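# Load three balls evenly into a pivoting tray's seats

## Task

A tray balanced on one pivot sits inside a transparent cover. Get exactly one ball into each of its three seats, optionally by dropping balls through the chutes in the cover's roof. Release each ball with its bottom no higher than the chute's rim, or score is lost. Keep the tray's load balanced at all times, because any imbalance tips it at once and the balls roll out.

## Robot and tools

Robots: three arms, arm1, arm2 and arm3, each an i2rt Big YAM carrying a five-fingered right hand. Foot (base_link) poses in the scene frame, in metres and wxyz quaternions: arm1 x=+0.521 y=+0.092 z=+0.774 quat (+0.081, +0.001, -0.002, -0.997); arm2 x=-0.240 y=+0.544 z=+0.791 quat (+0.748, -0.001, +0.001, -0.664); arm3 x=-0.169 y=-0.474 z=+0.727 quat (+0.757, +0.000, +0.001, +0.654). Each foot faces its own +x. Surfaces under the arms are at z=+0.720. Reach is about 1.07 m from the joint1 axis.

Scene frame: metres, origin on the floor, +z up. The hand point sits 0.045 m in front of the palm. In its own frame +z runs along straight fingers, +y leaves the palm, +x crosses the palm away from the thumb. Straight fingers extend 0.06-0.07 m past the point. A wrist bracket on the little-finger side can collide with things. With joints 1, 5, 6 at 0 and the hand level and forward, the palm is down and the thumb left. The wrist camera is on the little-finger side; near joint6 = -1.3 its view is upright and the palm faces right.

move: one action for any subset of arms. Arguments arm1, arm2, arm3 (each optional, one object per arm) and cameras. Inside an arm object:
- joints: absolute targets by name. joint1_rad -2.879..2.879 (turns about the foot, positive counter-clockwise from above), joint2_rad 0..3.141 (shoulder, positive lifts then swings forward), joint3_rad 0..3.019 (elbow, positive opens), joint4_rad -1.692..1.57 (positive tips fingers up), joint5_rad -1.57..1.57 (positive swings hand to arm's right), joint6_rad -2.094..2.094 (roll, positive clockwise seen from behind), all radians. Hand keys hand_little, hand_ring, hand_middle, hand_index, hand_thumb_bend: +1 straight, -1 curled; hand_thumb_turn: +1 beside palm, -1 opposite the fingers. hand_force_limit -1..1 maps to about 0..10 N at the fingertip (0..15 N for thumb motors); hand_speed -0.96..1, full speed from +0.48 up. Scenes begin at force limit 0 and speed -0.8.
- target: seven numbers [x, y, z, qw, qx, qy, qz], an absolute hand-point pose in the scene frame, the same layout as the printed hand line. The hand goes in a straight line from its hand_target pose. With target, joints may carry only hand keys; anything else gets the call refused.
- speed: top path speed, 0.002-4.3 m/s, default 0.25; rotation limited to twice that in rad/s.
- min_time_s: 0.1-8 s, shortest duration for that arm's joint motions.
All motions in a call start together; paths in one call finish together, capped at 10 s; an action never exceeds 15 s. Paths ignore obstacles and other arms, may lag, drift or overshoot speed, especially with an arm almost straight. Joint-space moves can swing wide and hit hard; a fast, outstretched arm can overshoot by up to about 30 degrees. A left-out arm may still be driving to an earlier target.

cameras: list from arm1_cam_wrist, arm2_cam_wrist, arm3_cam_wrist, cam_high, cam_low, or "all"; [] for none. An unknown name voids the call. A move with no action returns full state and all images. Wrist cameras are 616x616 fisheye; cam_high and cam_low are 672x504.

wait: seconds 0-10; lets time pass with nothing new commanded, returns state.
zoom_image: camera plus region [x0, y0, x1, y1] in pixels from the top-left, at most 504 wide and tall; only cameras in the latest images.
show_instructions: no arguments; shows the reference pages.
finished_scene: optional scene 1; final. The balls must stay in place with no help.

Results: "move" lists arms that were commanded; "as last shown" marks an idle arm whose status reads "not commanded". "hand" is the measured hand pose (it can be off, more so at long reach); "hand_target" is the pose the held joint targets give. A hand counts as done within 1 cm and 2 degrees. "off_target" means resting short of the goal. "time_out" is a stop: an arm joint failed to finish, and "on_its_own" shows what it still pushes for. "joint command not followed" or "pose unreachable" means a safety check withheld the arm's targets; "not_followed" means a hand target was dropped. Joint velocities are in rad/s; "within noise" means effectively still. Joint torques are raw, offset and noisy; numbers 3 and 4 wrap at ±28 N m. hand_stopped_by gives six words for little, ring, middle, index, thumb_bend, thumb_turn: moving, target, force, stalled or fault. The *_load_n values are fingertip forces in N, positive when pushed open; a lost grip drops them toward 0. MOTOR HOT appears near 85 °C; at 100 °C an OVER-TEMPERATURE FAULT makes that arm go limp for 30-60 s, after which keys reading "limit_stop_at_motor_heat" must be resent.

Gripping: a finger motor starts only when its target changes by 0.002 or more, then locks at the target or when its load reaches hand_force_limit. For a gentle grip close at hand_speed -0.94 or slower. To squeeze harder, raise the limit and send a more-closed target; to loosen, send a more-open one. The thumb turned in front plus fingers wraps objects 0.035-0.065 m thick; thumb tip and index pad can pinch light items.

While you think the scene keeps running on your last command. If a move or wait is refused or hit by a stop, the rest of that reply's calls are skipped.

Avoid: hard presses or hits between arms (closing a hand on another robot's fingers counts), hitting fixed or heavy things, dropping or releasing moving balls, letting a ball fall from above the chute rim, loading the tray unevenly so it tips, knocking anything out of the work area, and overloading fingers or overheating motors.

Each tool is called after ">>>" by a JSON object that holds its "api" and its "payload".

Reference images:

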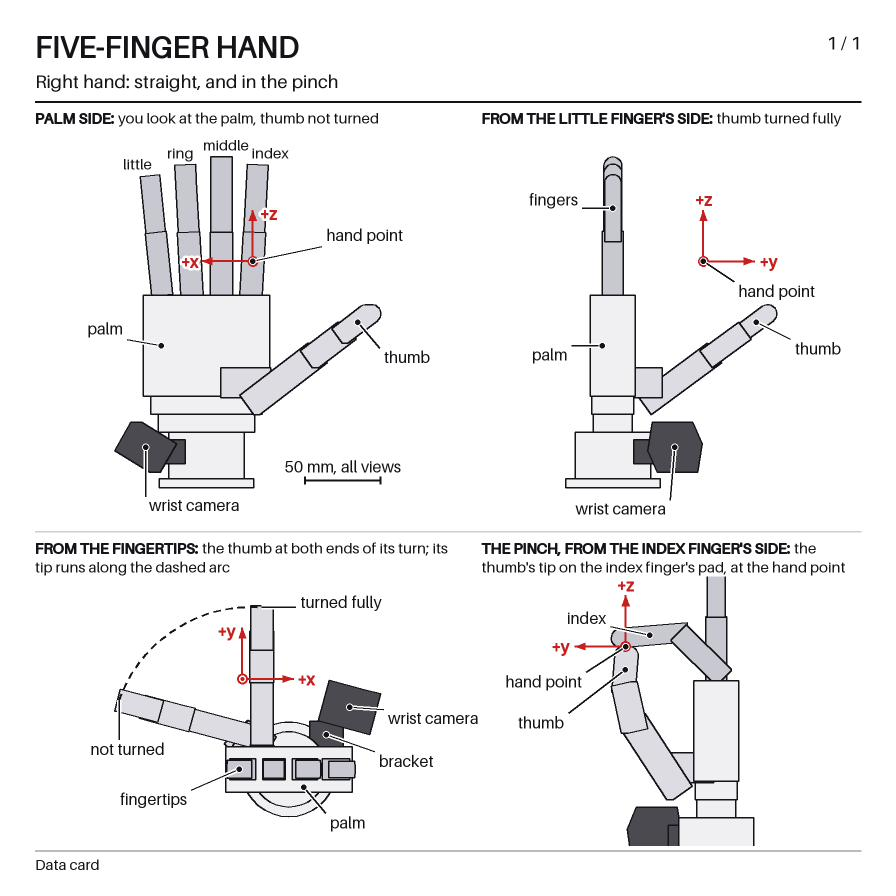

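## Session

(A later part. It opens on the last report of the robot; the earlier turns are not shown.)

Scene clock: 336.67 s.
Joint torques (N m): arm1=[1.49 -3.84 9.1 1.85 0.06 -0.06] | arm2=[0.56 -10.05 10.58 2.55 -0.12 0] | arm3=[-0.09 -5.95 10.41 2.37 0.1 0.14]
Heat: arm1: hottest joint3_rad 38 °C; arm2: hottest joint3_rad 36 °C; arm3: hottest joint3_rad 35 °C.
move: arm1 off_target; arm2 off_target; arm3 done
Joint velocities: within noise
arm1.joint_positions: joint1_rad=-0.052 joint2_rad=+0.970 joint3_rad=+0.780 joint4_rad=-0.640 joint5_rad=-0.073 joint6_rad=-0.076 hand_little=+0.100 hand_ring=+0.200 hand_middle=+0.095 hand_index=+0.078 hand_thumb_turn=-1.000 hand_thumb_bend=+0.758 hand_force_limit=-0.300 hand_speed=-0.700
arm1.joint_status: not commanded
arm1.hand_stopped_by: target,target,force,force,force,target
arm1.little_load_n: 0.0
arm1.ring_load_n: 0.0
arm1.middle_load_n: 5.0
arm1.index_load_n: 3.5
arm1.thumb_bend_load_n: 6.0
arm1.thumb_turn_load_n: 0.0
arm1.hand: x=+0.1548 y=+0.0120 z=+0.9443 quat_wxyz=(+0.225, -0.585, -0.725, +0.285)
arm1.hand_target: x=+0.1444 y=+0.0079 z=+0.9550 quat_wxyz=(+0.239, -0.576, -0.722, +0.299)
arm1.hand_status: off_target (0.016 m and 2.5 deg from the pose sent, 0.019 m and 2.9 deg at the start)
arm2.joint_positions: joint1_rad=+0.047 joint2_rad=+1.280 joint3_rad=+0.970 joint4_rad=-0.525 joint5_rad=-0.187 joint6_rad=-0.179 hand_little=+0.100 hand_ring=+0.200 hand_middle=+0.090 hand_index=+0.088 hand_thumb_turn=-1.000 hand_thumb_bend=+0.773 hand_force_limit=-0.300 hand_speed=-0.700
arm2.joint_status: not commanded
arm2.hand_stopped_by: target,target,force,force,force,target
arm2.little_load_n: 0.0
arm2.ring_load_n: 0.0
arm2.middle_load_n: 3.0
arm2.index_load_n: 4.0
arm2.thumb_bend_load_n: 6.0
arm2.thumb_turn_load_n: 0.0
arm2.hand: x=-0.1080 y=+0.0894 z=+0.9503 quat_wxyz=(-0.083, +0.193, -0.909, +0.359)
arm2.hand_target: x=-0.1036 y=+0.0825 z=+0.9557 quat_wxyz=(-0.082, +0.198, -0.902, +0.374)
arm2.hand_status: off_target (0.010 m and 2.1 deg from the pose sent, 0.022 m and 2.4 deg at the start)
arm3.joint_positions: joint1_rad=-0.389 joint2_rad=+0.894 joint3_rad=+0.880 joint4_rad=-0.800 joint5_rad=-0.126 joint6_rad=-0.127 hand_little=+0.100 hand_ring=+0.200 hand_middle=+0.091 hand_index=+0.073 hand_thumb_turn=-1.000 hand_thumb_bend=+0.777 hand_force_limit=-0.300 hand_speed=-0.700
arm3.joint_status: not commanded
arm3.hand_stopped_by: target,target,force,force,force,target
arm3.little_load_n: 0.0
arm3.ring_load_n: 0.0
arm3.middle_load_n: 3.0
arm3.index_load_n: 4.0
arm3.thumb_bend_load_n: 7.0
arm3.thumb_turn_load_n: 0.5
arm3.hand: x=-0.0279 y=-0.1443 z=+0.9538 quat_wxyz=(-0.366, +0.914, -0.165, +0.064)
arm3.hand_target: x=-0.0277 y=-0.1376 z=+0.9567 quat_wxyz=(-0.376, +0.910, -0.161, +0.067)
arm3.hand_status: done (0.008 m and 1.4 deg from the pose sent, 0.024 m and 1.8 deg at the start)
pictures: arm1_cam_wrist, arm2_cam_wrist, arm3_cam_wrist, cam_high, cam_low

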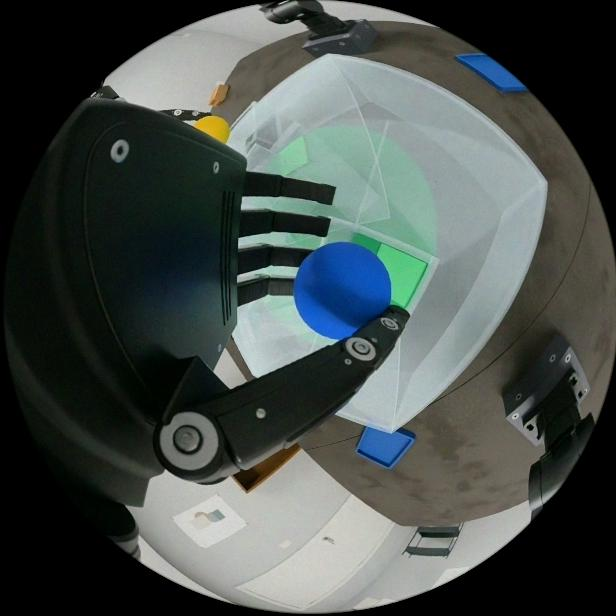

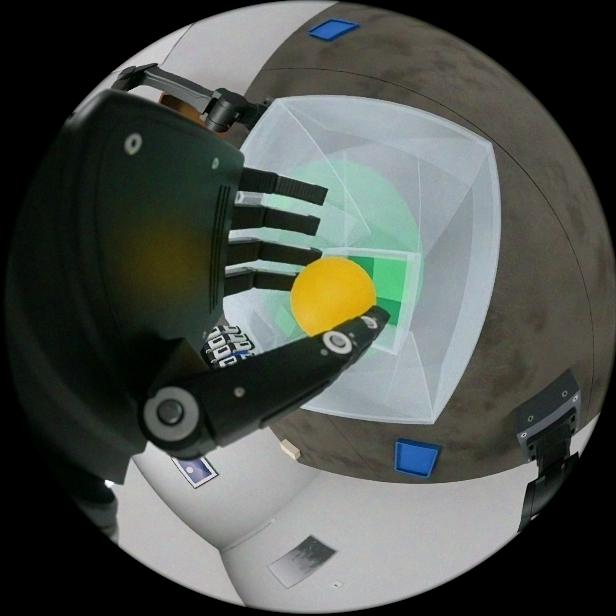

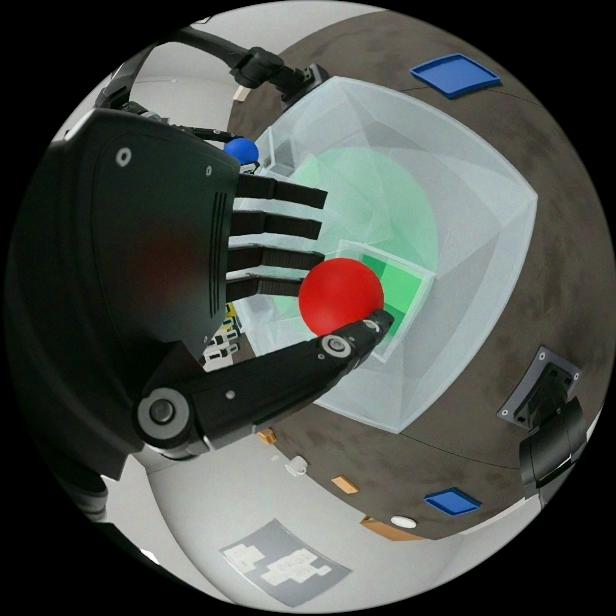

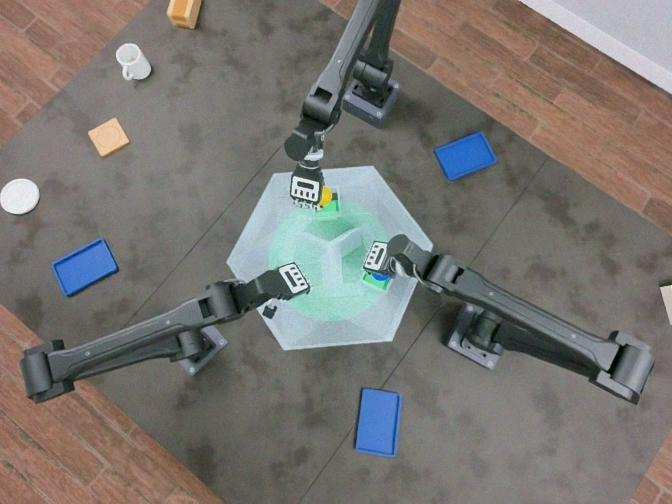

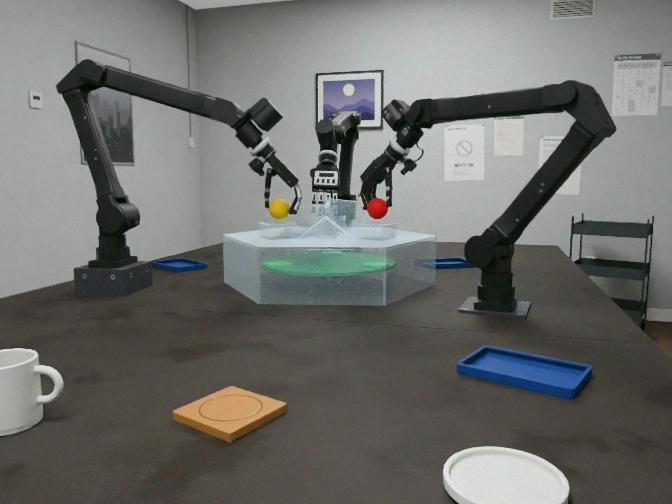

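>>> {"api": "zoom_image", "payload": {"camera": "cam_low", "region": [295, 190, 365, 240]}}

>>> {"api": "zoom_image", "payload": {"camera": "cam_low", "region": [250, 190, 320, 250]}}

>>> {"api": "zoom_image", "payload": {"camera": "cam_low", "region": [340, 190, 410, 250]}}

Scaled by 7.200 from the camera's image (finer frame: 960x720).

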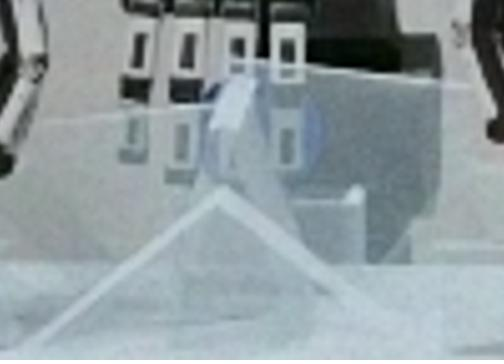

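Scaled by 7.200 from the camera's image (finer frame: 960x720).

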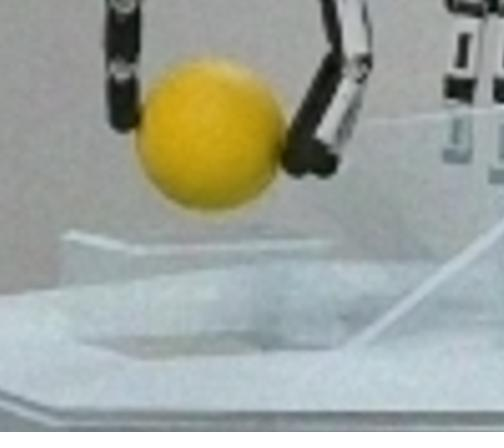

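Scaled by 7.200 from the camera's image (finer frame: 960x720).

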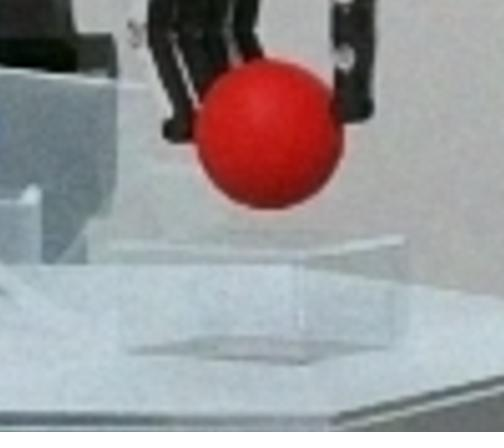

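>>> {"api": "move", "payload": {"arm1": {"target": [0.145, -0.002, 0.957, 0.2382, -0.5752, -0.7231, 0.2995], "speed": 0.06}, "arm2": {"target": [-0.092, 0.0865, 0.953, 0.0828, -0.2000, 0.9020, -0.3736], "speed": 0.06}, "arm3": {"target": [-0.036, -0.132, 0.953, 0.3769, -0.9099, 0.1604, -0.0665], "speed": 0.06}, "cameras": ["all"]}}

>>> {"api": "zoom_image", "payload": {"camera": "cam_low", "region": [250, 190, 320, 250]}}

>>> {"api": "zoom_image", "payload": {"camera": "cam_low", "region": [340, 190, 410, 250]}}

>>> {"api": "zoom_image", "payload": {"camera": "cam_low", "region": [295, 190, 365, 240]}}

>>> {"api": "zoom_image", "payload": {"camera": "cam_high", "region": [355, 250, 405, 300]}}

>>> {"api": "zoom_image", "payload": {"camera": "cam_high", "region": [300, 175, 350, 225]}}

>>> {"api": "zoom_image", "payload": {"camera": "arm3_cam_wrist", "region": [260, 200, 440, 380]}}

>>> {"api": "zoom_image", "payload": {"camera": "arm1_cam_wrist", "region": [260, 200, 440, 380]}}

Scene clock: 367.07 s.
Joint torques (N m): arm1=[1.55 -3.84 9.63 1.65 0.06 0.16] | arm2=[0.26 -10.23 10.43 2.55 -0.1 0.17] | arm3=[0.26 -5.83 10.33 2.39 0.11 0.3]
Heat: arm1: hottest joint3_rad 37 °C; arm2: hottest joint3_rad 35 °C; arm3: hottest joint3_rad 36 °C.
move: arm1 off_target; arm2 done; arm3 off_target
Joint velocities: within noise
arm1.joint_positions: joint1_rad=-0.020 joint2_rad=+0.970 joint3_rad=+0.780 joint4_rad=-0.640 joint5_rad=-0.053 joint6_rad=-0.076 hand_little=+0.100 hand_ring=+0.200 hand_middle=+0.095 hand_index=+0.078 hand_thumb_turn=-1.000 hand_thumb_bend=+0.758 hand_force_limit=-0.300 hand_speed=-0.700
arm1.joint_status: not commanded
arm1.hand_stopped_by: target,target,force,force,force,target
arm1.little_load_n: 0.0
arm1.ring_load_n: 0.0
arm1.middle_load_n: 5.0
arm1.index_load_n: 3.5
arm1.thumb_bend_load_n: 6.5
arm1.thumb_turn_load_n: 0.5
arm1.hand: x=+0.1565 y=+0.0040 z=+0.9438 quat_wxyz=(+0.227, -0.576, -0.732, +0.282)
arm1.hand_target: x=+0.1454 y=-0.0019 z=+0.9571 quat_wxyz=(+0.238, -0.575, -0.723, +0.300)
arm1.hand_status: off_target (0.019 m and 2.6 deg from the pose sent, 0.021 m and 2.5 deg at the start)
arm2.joint_positions: joint1_rad=+0.087 joint2_rad=+1.280 joint3_rad=+0.963 joint4_rad=-0.516 joint5_rad=-0.169 joint6_rad=-0.179 hand_little=+0.100 hand_ring=+0.200 hand_middle=+0.090 hand_index=+0.088 hand_thumb_turn=-1.000 hand_thumb_bend=+0.773 hand_force_limit=-0.300 hand_speed=-0.700
arm2.joint_status: not commanded
arm2.hand_stopped_by: target,target,force,force,force,target
arm2.little_load_n: 0.0
arm2.ring_load_n: 0.0
arm2.middle_load_n: 3.0
arm2.index_load_n: 4.0
arm2.thumb_bend_load_n: 6.5
arm2.thumb_turn_load_n: 0.5
arm2.hand: x=-0.0934 y=+0.0941 z=+0.9469 quat_wxyz=(-0.082, +0.208, -0.907, +0.358)
arm2.hand_target: x=-0.0881 y=+0.0879 z=+0.9530 quat_wxyz=(-0.085, +0.204, -0.901, +0.373)
arm2.hand_status: done (0.010 m and 2.0 deg from the pose sent, 0.017 m and 2.1 deg at the start)
arm3.joint_positions: joint1_rad=-0.371 joint2_rad=+0.894 joint3_rad=+0.871 joint4_rad=-0.785 joint5_rad=-0.103 joint6_rad=-0.120 hand_little=+0.100 hand_ring=+0.200 hand_middle=+0.091 hand_index=+0.073 hand_thumb_turn=-1.000 hand_thumb_bend=+0.777 hand_force_limit=-0.300 hand_speed=-0.700
arm3.joint_status: not commanded
arm3.hand_stopped_by: target,target,force,force,force,target
arm3.little_load_n: 0.0
arm3.ring_load_n: 0.0
arm3.middle_load_n: 3.0
arm3.index_load_n: 4.0
arm3.thumb_bend_load_n: 7.0
arm3.thumb_turn_load_n: 0.5
arm3.hand: x=-0.0295 y=-0.1418 z=+0.9505 quat_wxyz=(-0.367, +0.913, -0.164, +0.070)
arm3.hand_target: x=-0.0317 y=-0.1338 z=+0.9530 quat_wxyz=(-0.377, +0.909, -0.166, +0.069)
arm3.hand_status: off_target (0.012 m and 1.4 deg from the pose sent, 0.015 m and 1.4 deg at the start)
pictures: arm1_cam_wrist, arm2_cam_wrist, arm3_cam_wrist, cam_high, cam_low

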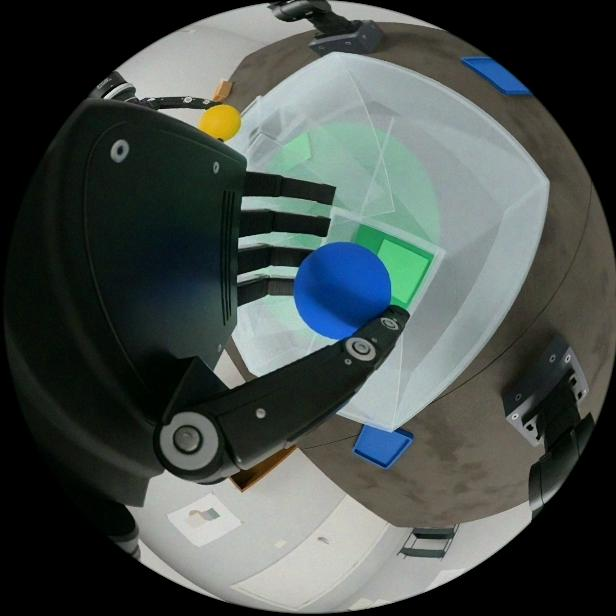

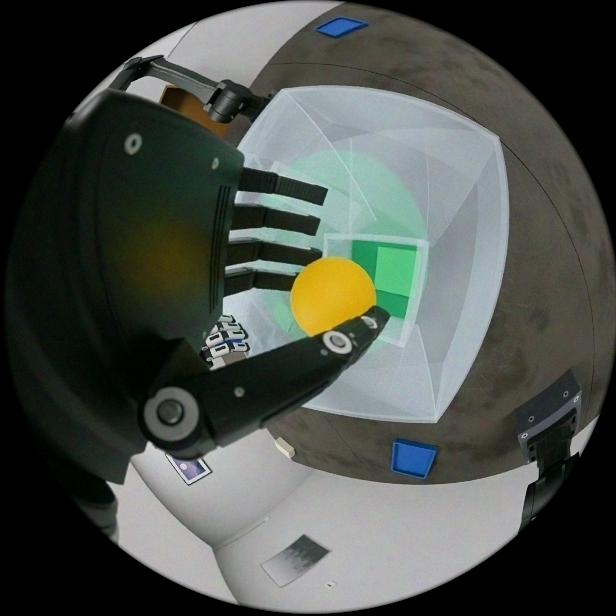

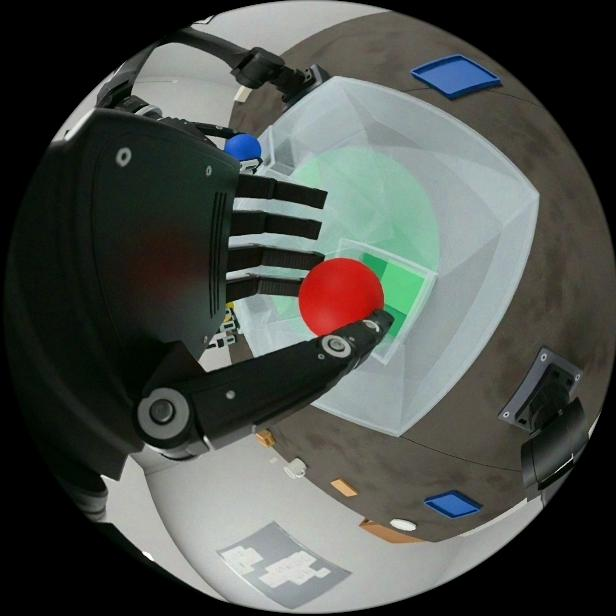

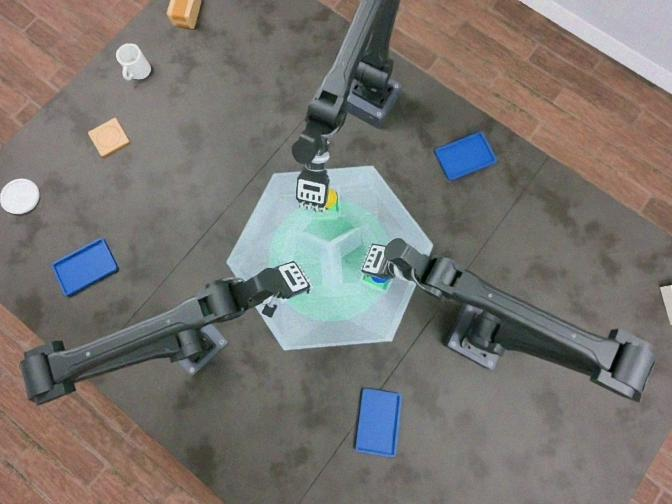

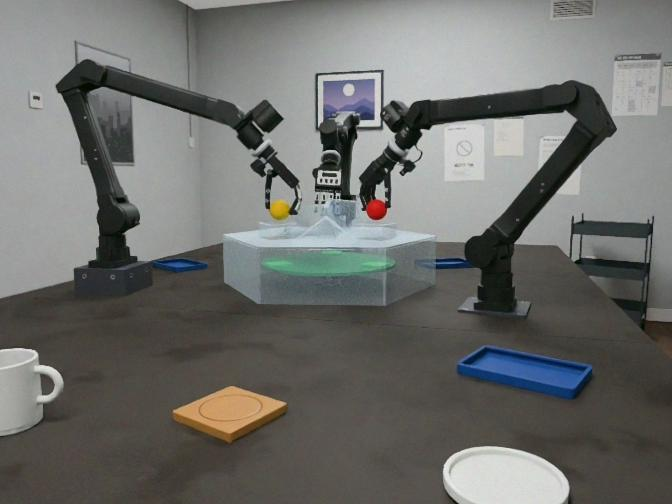

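Scaled by 7.200 from the camera's image (finer frame: 960x720).

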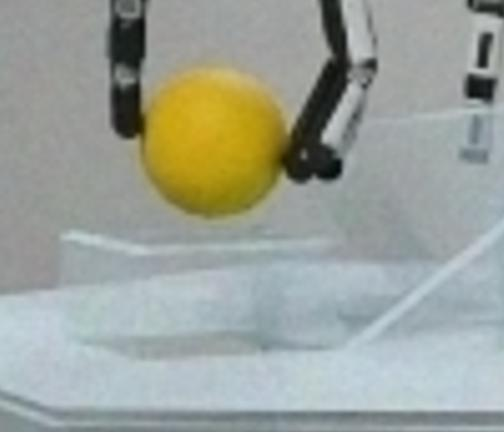

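Scaled by 7.200 from the camera's image (finer frame: 960x720).

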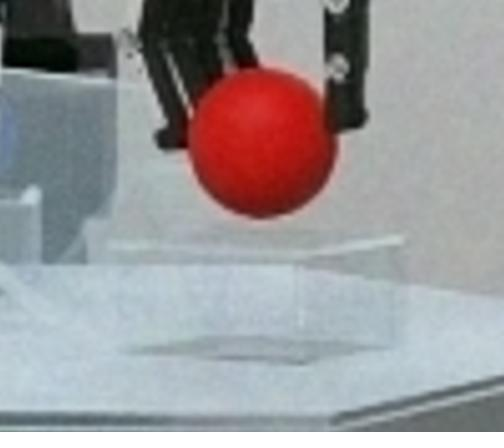

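Scaled by 7.200 from the camera's image (finer frame: 960x720).

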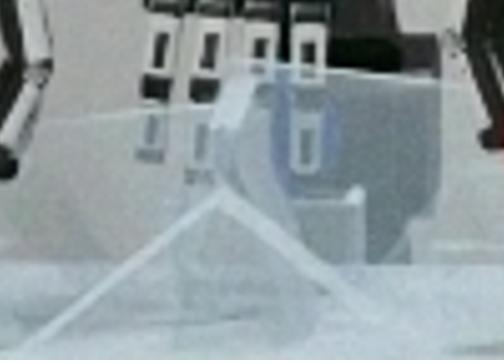

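Scaled by 10.080 from the camera's image (finer frame: 960x720).

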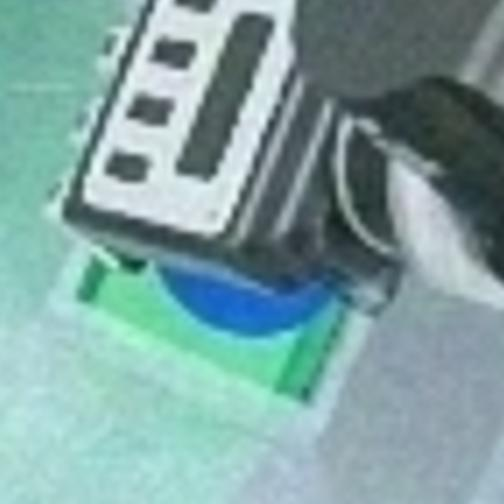

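Scaled by 10.080 from the camera's image (finer frame: 960x720).

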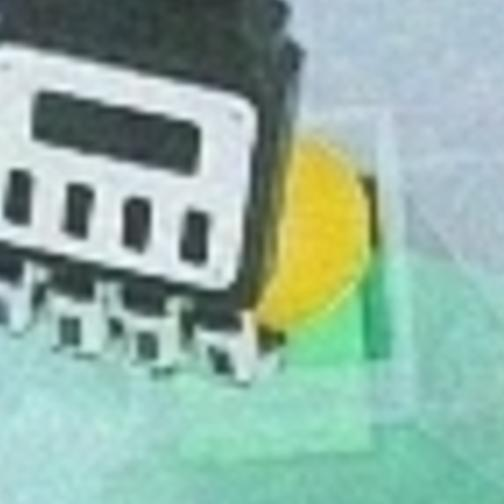

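Scaled by 2.800 from the camera's image (finer frame: 880x880).

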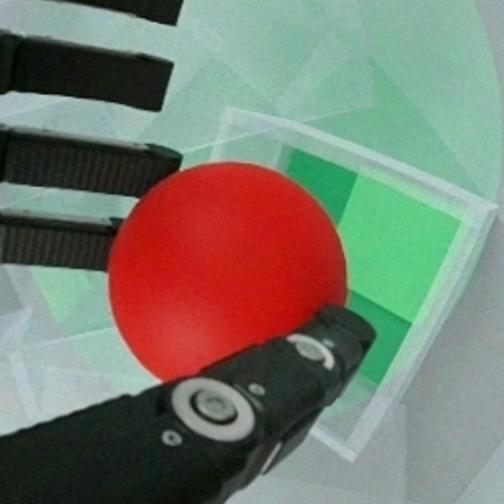

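Scaled by 2.800 from the camera's image (finer frame: 880x880).

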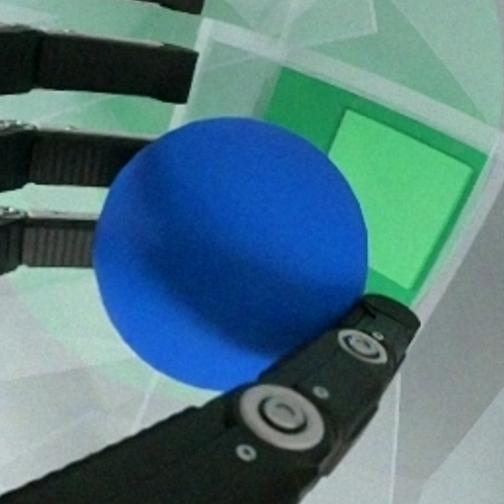

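>>> {"api": "move", "payload": {"arm1": {"target": [0.145, -0.002, 0.944, 0.2382, -0.5752, -0.7231, 0.2995], "speed": 0.06}, "arm2": {"target": [-0.098, 0.088, 0.937, 0.0828, -0.2000, 0.9020, -0.3736], "speed": 0.06}, "arm3": {"target": [-0.042, -0.129, 0.936, 0.3769, -0.9099, 0.1604, -0.0665], "speed": 0.06}, "cameras": ["all"]}}

>>> {"api": "zoom_image", "payload": {"camera": "cam_low", "region": [250, 190, 320, 250]}}

>>> {"api": "zoom_image", "payload": {"camera": "cam_low", "region": [340, 190, 410, 250]}}

>>> {"api": "zoom_image", "payload": {"camera": "cam_low", "region": [295, 190, 365, 240]}}

>>> {"api": "zoom_image", "payload": {"camera": "cam_high", "region": [355, 250, 405, 300]}}

>>> {"api": "zoom_image", "payload": {"camera": "cam_high", "region": [300, 175, 350, 225]}}

>>> {"api": "zoom_image", "payload": {"camera": "arm3_cam_wrist", "region": [260, 200, 440, 380]}}

>>> {"api": "zoom_image", "payload": {"camera": "arm1_cam_wrist", "region": [260, 200, 440, 380]}}

>>> {"api": "zoom_image", "payload": {"camera": "arm2_cam_wrist", "region": [260, 200, 440, 380]}}

Scene clock: 377.43 s.
Joint torques (N m): arm1=[1.49 -3.49 8.7 1.78 0.05 0.16] | arm2=[-0.91 -9.7 10.3 2.51 -0.48 0.09] | arm3=[0.26 -5.89 10.36 2.4 0.12 0.29]
Heat: arm1: hottest joint3_rad 37 °C; arm2: hottest joint2_rad 34 °C; arm3: hottest joint3_rad 36 °C.
move: arm1 off_target; arm2 done; arm3 done
Joint velocities: within noise
arm1.joint_positions: joint1_rad=-0.020 joint2_rad=+0.975 joint3_rad=+0.762 joint4_rad=-0.605 joint5_rad=-0.053 joint6_rad=-0.081 hand_little=+0.100 hand_ring=+0.200 hand_middle=+0.095 hand_index=+0.078 hand_thumb_turn=-1.000 hand_thumb_bend=+0.758 hand_force_limit=-0.300 hand_speed=-0.700
arm1.joint_status: not commanded
arm1.hand_stopped_by: target,target,force,force,force,target
arm1.little_load_n: 0.0
arm1.ring_load_n: 0.0
arm1.middle_load_n: 5.0
arm1.index_load_n: 4.0
arm1.thumb_bend_load_n: 6.5
arm1.thumb_turn_load_n: 0.5
arm1.hand: x=+0.1538 y=+0.0039 z=+0.9374 quat_wxyz=(+0.232, -0.573, -0.732, +0.286)
arm1.hand_target: x=+0.1453 y=-0.0015 z=+0.9438 quat_wxyz=(+0.238, -0.574, -0.725, +0.299)
arm1.hand_status: off_target (0.012 m and 2.0 deg from the pose sent, 0.013 m and 2.6 deg at the start)
arm2.joint_positions: joint1_rad=+0.079 joint2_rad=+1.283 joint3_rad=+0.926 joint4_rad=-0.473 joint5_rad=-0.169 joint6_rad=-0.179 hand_little=+0.100 hand_ring=+0.200 hand_middle=+0.090 hand_index=+0.088 hand_thumb_turn=-1.000 hand_thumb_bend=+0.773 hand_force_limit=-0.300 hand_speed=-0.700
arm2.joint_status: not commanded
arm2.hand_stopped_by: target,target,force,force,force,target
arm2.little_load_n: 0.0
arm2.ring_load_n: 0.0
arm2.middle_load_n: 3.0
arm2.index_load_n: 4.0
arm2.thumb_bend_load_n: 6.0
arm2.thumb_turn_load_n: 0.5
arm2.hand: x=-0.0975 y=+0.0961 z=+0.9331 quat_wxyz=(-0.081, +0.204, -0.907, +0.360)
arm2.hand_target: x=-0.0983 y=+0.0881 z=+0.9370 quat_wxyz=(-0.082, +0.200, -0.902, +0.373)
arm2.hand_status: done (0.009 m and 1.7 deg from the pose sent, 0.013 m and 2.0 deg at the start)
arm3.joint_positions: joint1_rad=-0.334 joint2_rad=+0.896 joint3_rad=+0.828 joint4_rad=-0.741 joint5_rad=-0.084 joint6_rad=-0.103 hand_little=+0.100 hand_ring=+0.200 hand_middle=+0.091 hand_index=+0.073 hand_thumb_turn=-1.000 hand_thumb_bend=+0.777 hand_force_limit=-0.300 hand_speed=-0.700
arm3.joint_status: not commanded
arm3.hand_stopped_by: target,target,force,force,force,target
arm3.little_load_n: 0.0
arm3.ring_load_n: 0.0
arm3.middle_load_n: 3.0
arm3.index_load_n: 4.0
arm3.thumb_bend_load_n: 7.0
arm3.thumb_turn_load_n: 0.5
arm3.hand: x=-0.0394 y=-0.1377 z=+0.9337 quat_wxyz=(-0.366, +0.914, -0.158, +0.069)
arm3.hand_target: x=-0.0420 y=-0.1296 z=+0.9363 quat_wxyz=(-0.377, +0.910, -0.160, +0.067)
arm3.hand_status: done (0.009 m and 1.4 deg from the pose sent, 0.023 m and 1.4 deg at the start)
pictures: arm1_cam_wrist, arm2_cam_wrist, arm3_cam_wrist, cam_high, cam_low

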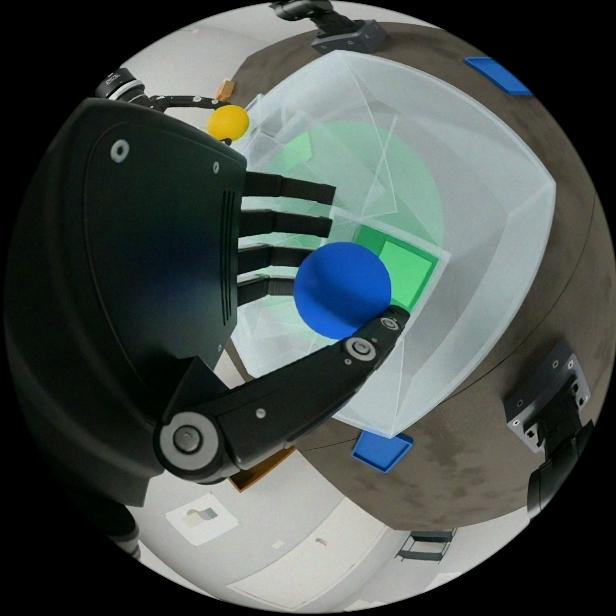

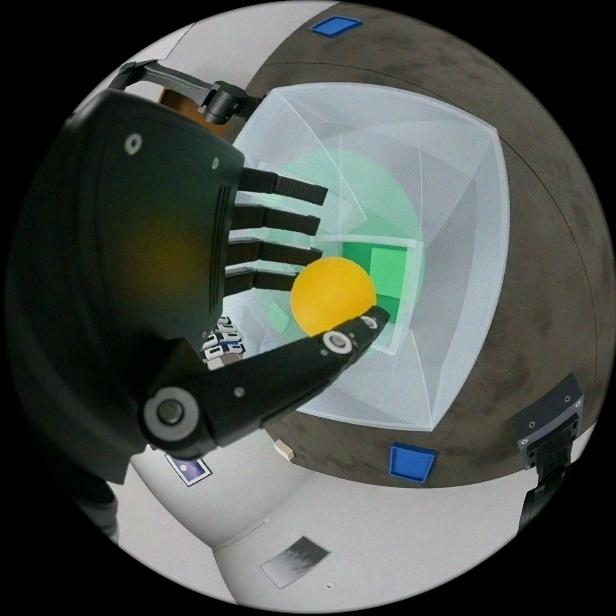

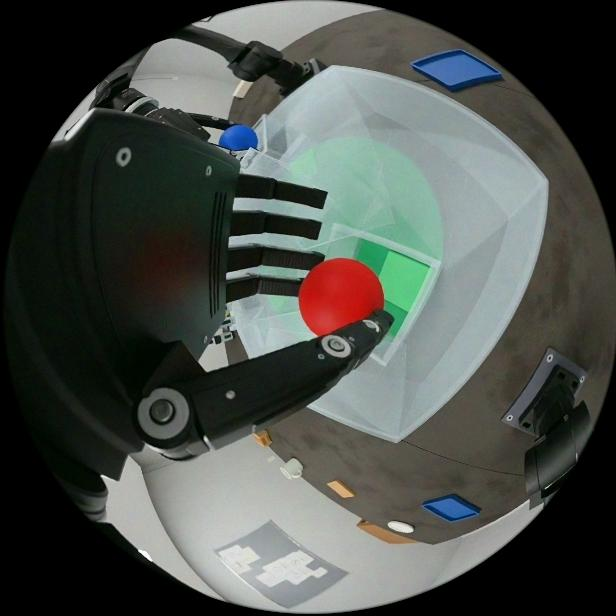

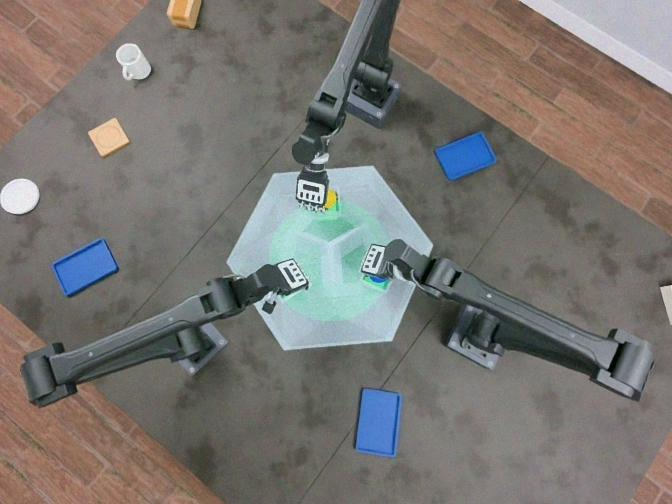

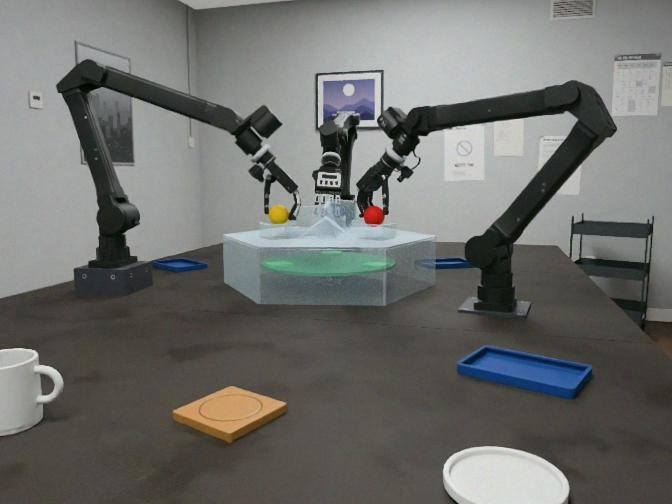

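Scaled by 7.200 from the camera's image (finer frame: 960x720).

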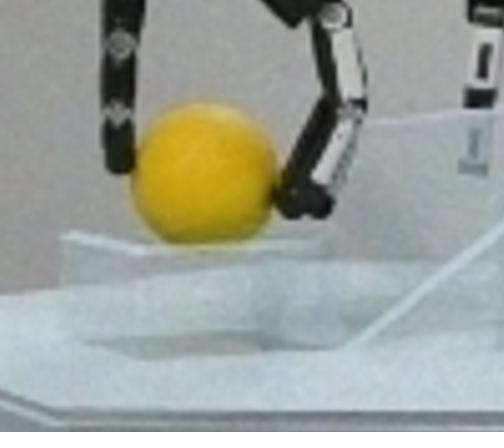

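Scaled by 7.200 from the camera's image (finer frame: 960x720).

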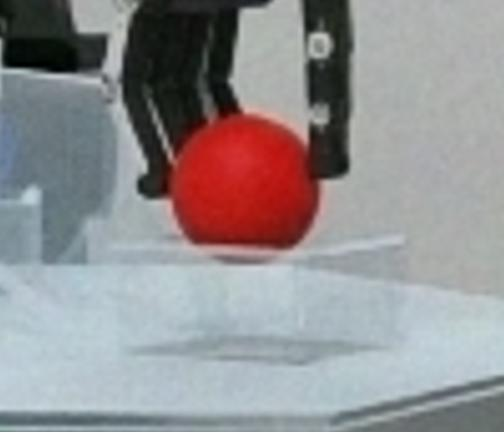

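Scaled by 7.200 from the camera's image (finer frame: 960x720).

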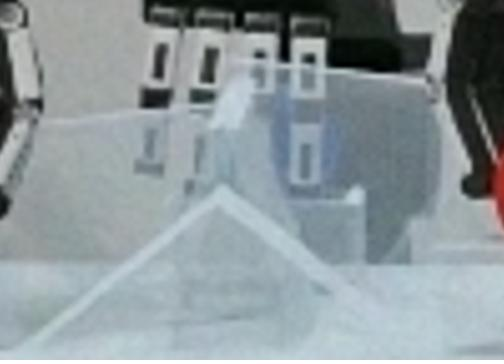

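Scaled by 10.080 from the camera's image (finer frame: 960x720).

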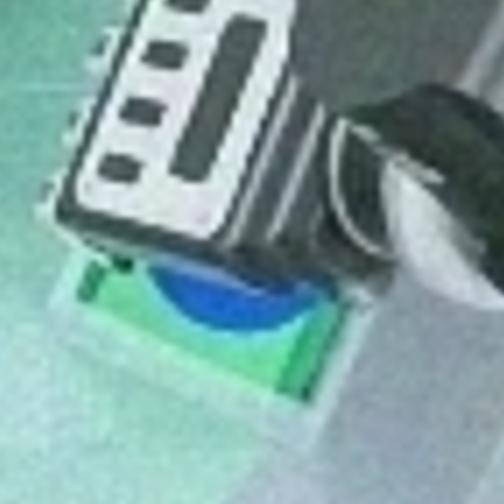

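Scaled by 10.080 from the camera's image (finer frame: 960x720).

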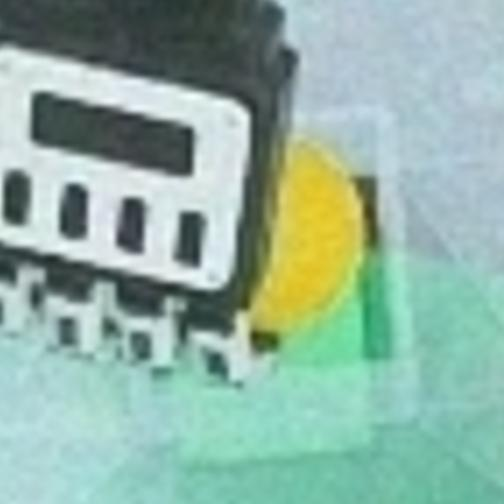

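Scaled by 2.800 from the camera's image (finer frame: 880x880).

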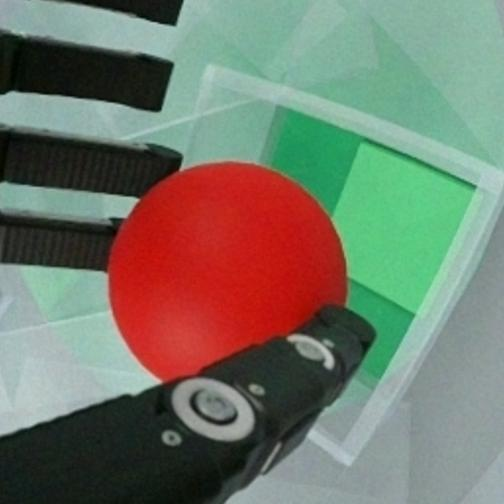

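Scaled by 2.800 from the camera's image (finer frame: 880x880).

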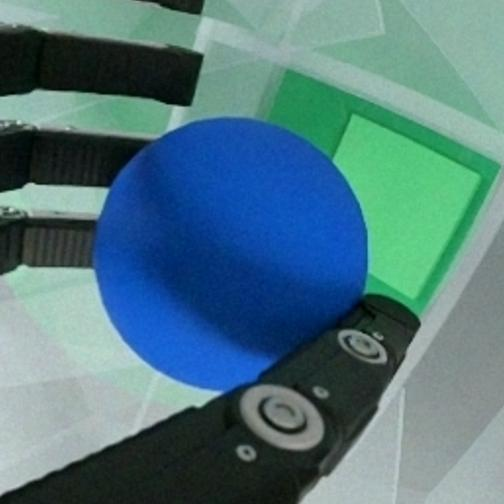

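Scaled by 2.800 from the camera's image (finer frame: 880x880).

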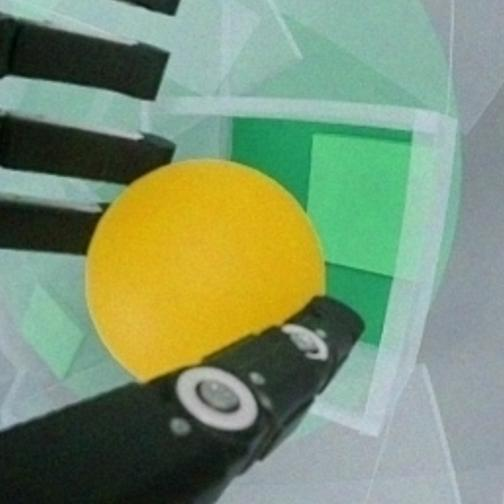

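>>> {"api": "move", "payload": {"arm1": {"target": [0.148, -0.002, 0.938, 0.2382, -0.5752, -0.7231, 0.2995], "speed": 0.05}, "arm2": {"target": [-0.098, 0.088, 0.933, 0.0828, -0.2000, 0.9020, -0.3736], "speed": 0.05}, "arm3": {"target": [-0.037, -0.131, 0.936, 0.3769, -0.9099, 0.1604, -0.0665], "speed": 0.05}, "cameras": ["cam_high", "cam_low"]}}

>>> {"api": "zoom_image", "payload": {"camera": "cam_low", "region": [250, 190, 320, 250]}}

>>> {"api": "zoom_image", "payload": {"camera": "cam_low", "region": [340, 190, 410, 250]}}

>>> {"api": "zoom_image", "payload": {"camera": "cam_low", "region": [310, 200, 350, 230]}}

>>> {"api": "zoom_image", "payload": {"camera": "cam_high", "region": [355, 250, 405, 300]}}

Scene clock: 394.33 s.
Joint torques (N m): arm1=[1.49 -3.66 7.8 1.91 0.09 0.18] | arm2=[-0.73 -9.76 10.29 2.55 -0.49 0.08] | arm3=[-1.08 -5.89 10.4 2.41 -0.27 0.18]
Heat: arm1: hottest joint3_rad 37 °C; arm2: hottest joint3_rad 35 °C; arm3: hottest joint3_rad 36 °C.
move: arm1 done; arm2 done; arm3 done
Joint velocities: within noise
arm1.joint_positions: joint1_rad=-0.020 joint2_rad=+0.972 joint3_rad=+0.754 joint4_rad=-0.592 joint5_rad=-0.053 joint6_rad=-0.081 hand_little=+0.100 hand_ring=+0.200 hand_middle=+0.095 hand_index=+0.078 hand_thumb_turn=-1.000 hand_thumb_bend=+0.758 hand_force_limit=-0.300 hand_speed=-0.700
arm1.joint_status: not commanded
arm1.hand_stopped_by: target,target,force,force,force,target
arm1.little_load_n: 0.0
arm1.ring_load_n: -1.0
arm1.middle_load_n: 3.0
arm1.index_load_n: 2.0
arm1.thumb_bend_load_n: 7.5
arm1.thumb_turn_load_n: 0.5
arm1.hand: x=+0.1535 y=+0.0038 z=+0.9363 quat_wxyz=(+0.235, -0.572, -0.731, +0.288)
arm1.hand_target: x=+0.1480 y=-0.0016 z=+0.9382 quat_wxyz=(+0.238, -0.574, -0.724, +0.300)
arm1.hand_status: done (0.008 m and 1.7 deg from the pose sent, 0.008 m and 2.0 deg at the start)
arm2.joint_positions: joint1_rad=+0.079 joint2_rad=+1.287 joint3_rad=+0.918 joint4_rad=-0.462 joint5_rad=-0.169 joint6_rad=-0.179 hand_little=+0.100 hand_ring=+0.200 hand_middle=+0.090 hand_index=+0.088 hand_thumb_turn=-1.000 hand_thumb_bend=+0.773 hand_force_limit=-0.300 hand_speed=-0.700
arm2.joint_status: not commanded
arm2.hand_stopped_by: target,target,force,force,force,target
arm2.little_load_n: 0.0
arm2.ring_load_n: -0.5
arm2.middle_load_n: 3.5
arm2.index_load_n: 4.0
arm2.thumb_bend_load_n: 6.0
arm2.thumb_turn_load_n: 0.5
arm2.hand: x=-0.0976 y=+0.0964 z=+0.9287 quat_wxyz=(-0.081, +0.204, -0.907, +0.359)
arm2.hand_target: x=-0.0982 y=+0.0884 z=+0.9326 quat_wxyz=(-0.082, +0.200, -0.902, +0.373)
arm2.hand_status: done (0.009 m and 1.8 deg from the pose sent, 0.008 m and 1.7 deg at the start)
arm3.joint_positions: joint1_rad=-0.334 joint2_rad=+0.899 joint3_rad=+0.828 joint4_rad=-0.739 joint5_rad=-0.089 joint6_rad=-0.101 hand_little=+0.100 hand_ring=+0.200 hand_middle=+0.091 hand_index=+0.073 hand_thumb_turn=-1.000 hand_thumb_bend=+0.777 hand_force_limit=-0.300 hand_speed=-0.700
arm3.joint_status: not commanded
arm3.hand_stopped_by: target,target,force,force,force,target
arm3.little_load_n: 0.0
arm3.ring_load_n: 0.0
arm3.middle_load_n: 3.0
arm3.index_load_n: 4.0
arm3.thumb_bend_load_n: 7.5
arm3.thumb_turn_load_n: 0.5
arm3.hand: x=-0.0401 y=-0.1368 z=+0.9330 quat_wxyz=(-0.366, +0.915, -0.158, +0.066)
arm3.hand_target: x=-0.0368 y=-0.1308 z=+0.9359 quat_wxyz=(-0.377, +0.910, -0.161, +0.066)
arm3.hand_status: done (0.007 m and 1.4 deg from the pose sent, 0.007 m and 1.4 deg at the start)

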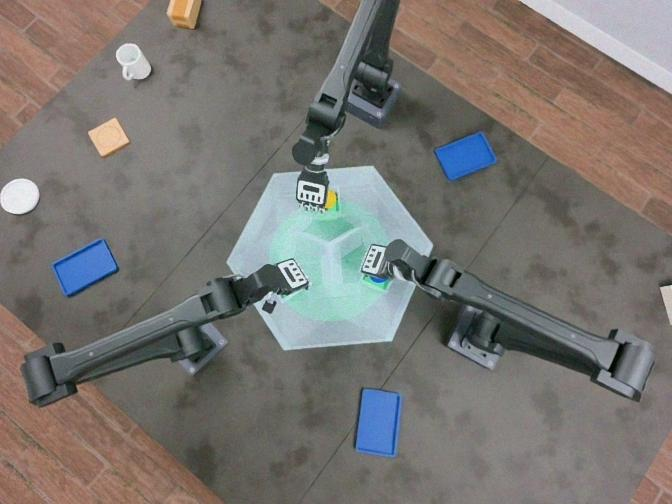

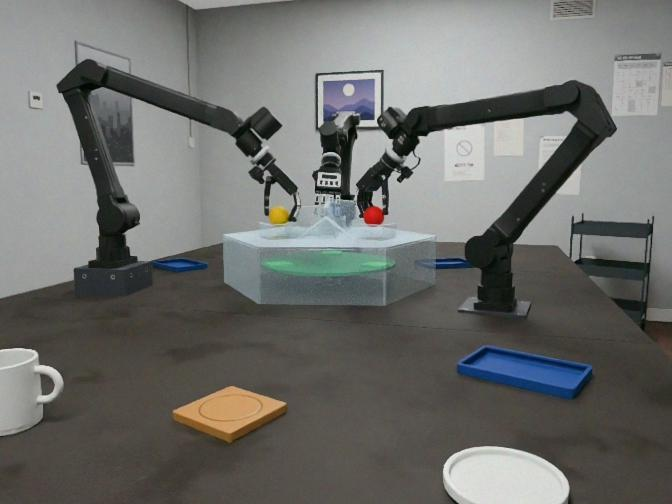

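Scaled by 7.200 from the camera's image (finer frame: 960x720).

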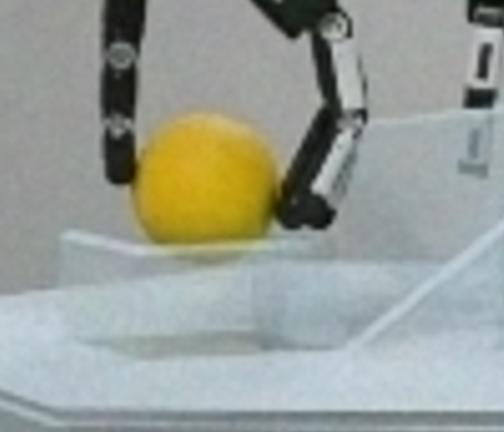

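Scaled by 7.200 from the camera's image (finer frame: 960x720).

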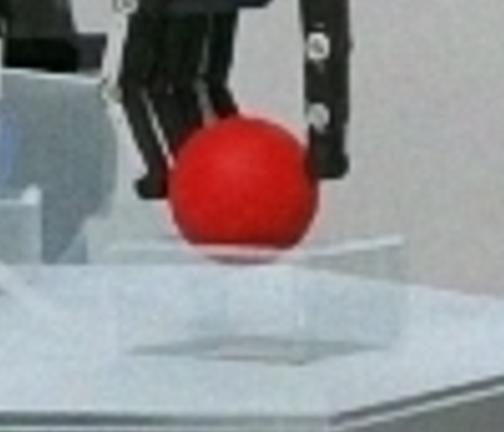

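Scaled by 12.600 from the camera's image (finer frame: 960x720).

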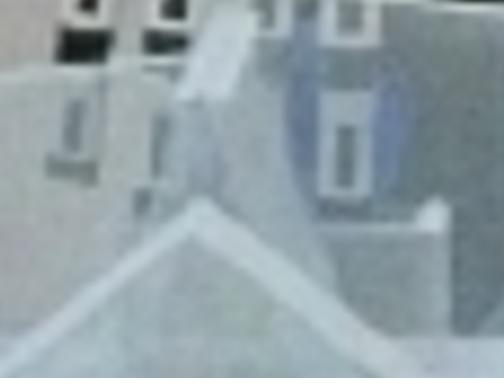

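Scaled by 10.080 from the camera's image (finer frame: 960x720).

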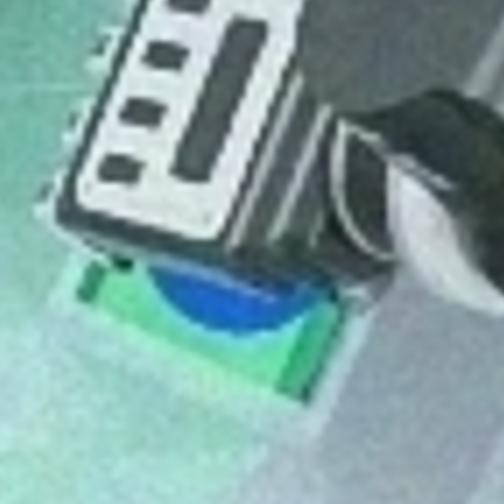

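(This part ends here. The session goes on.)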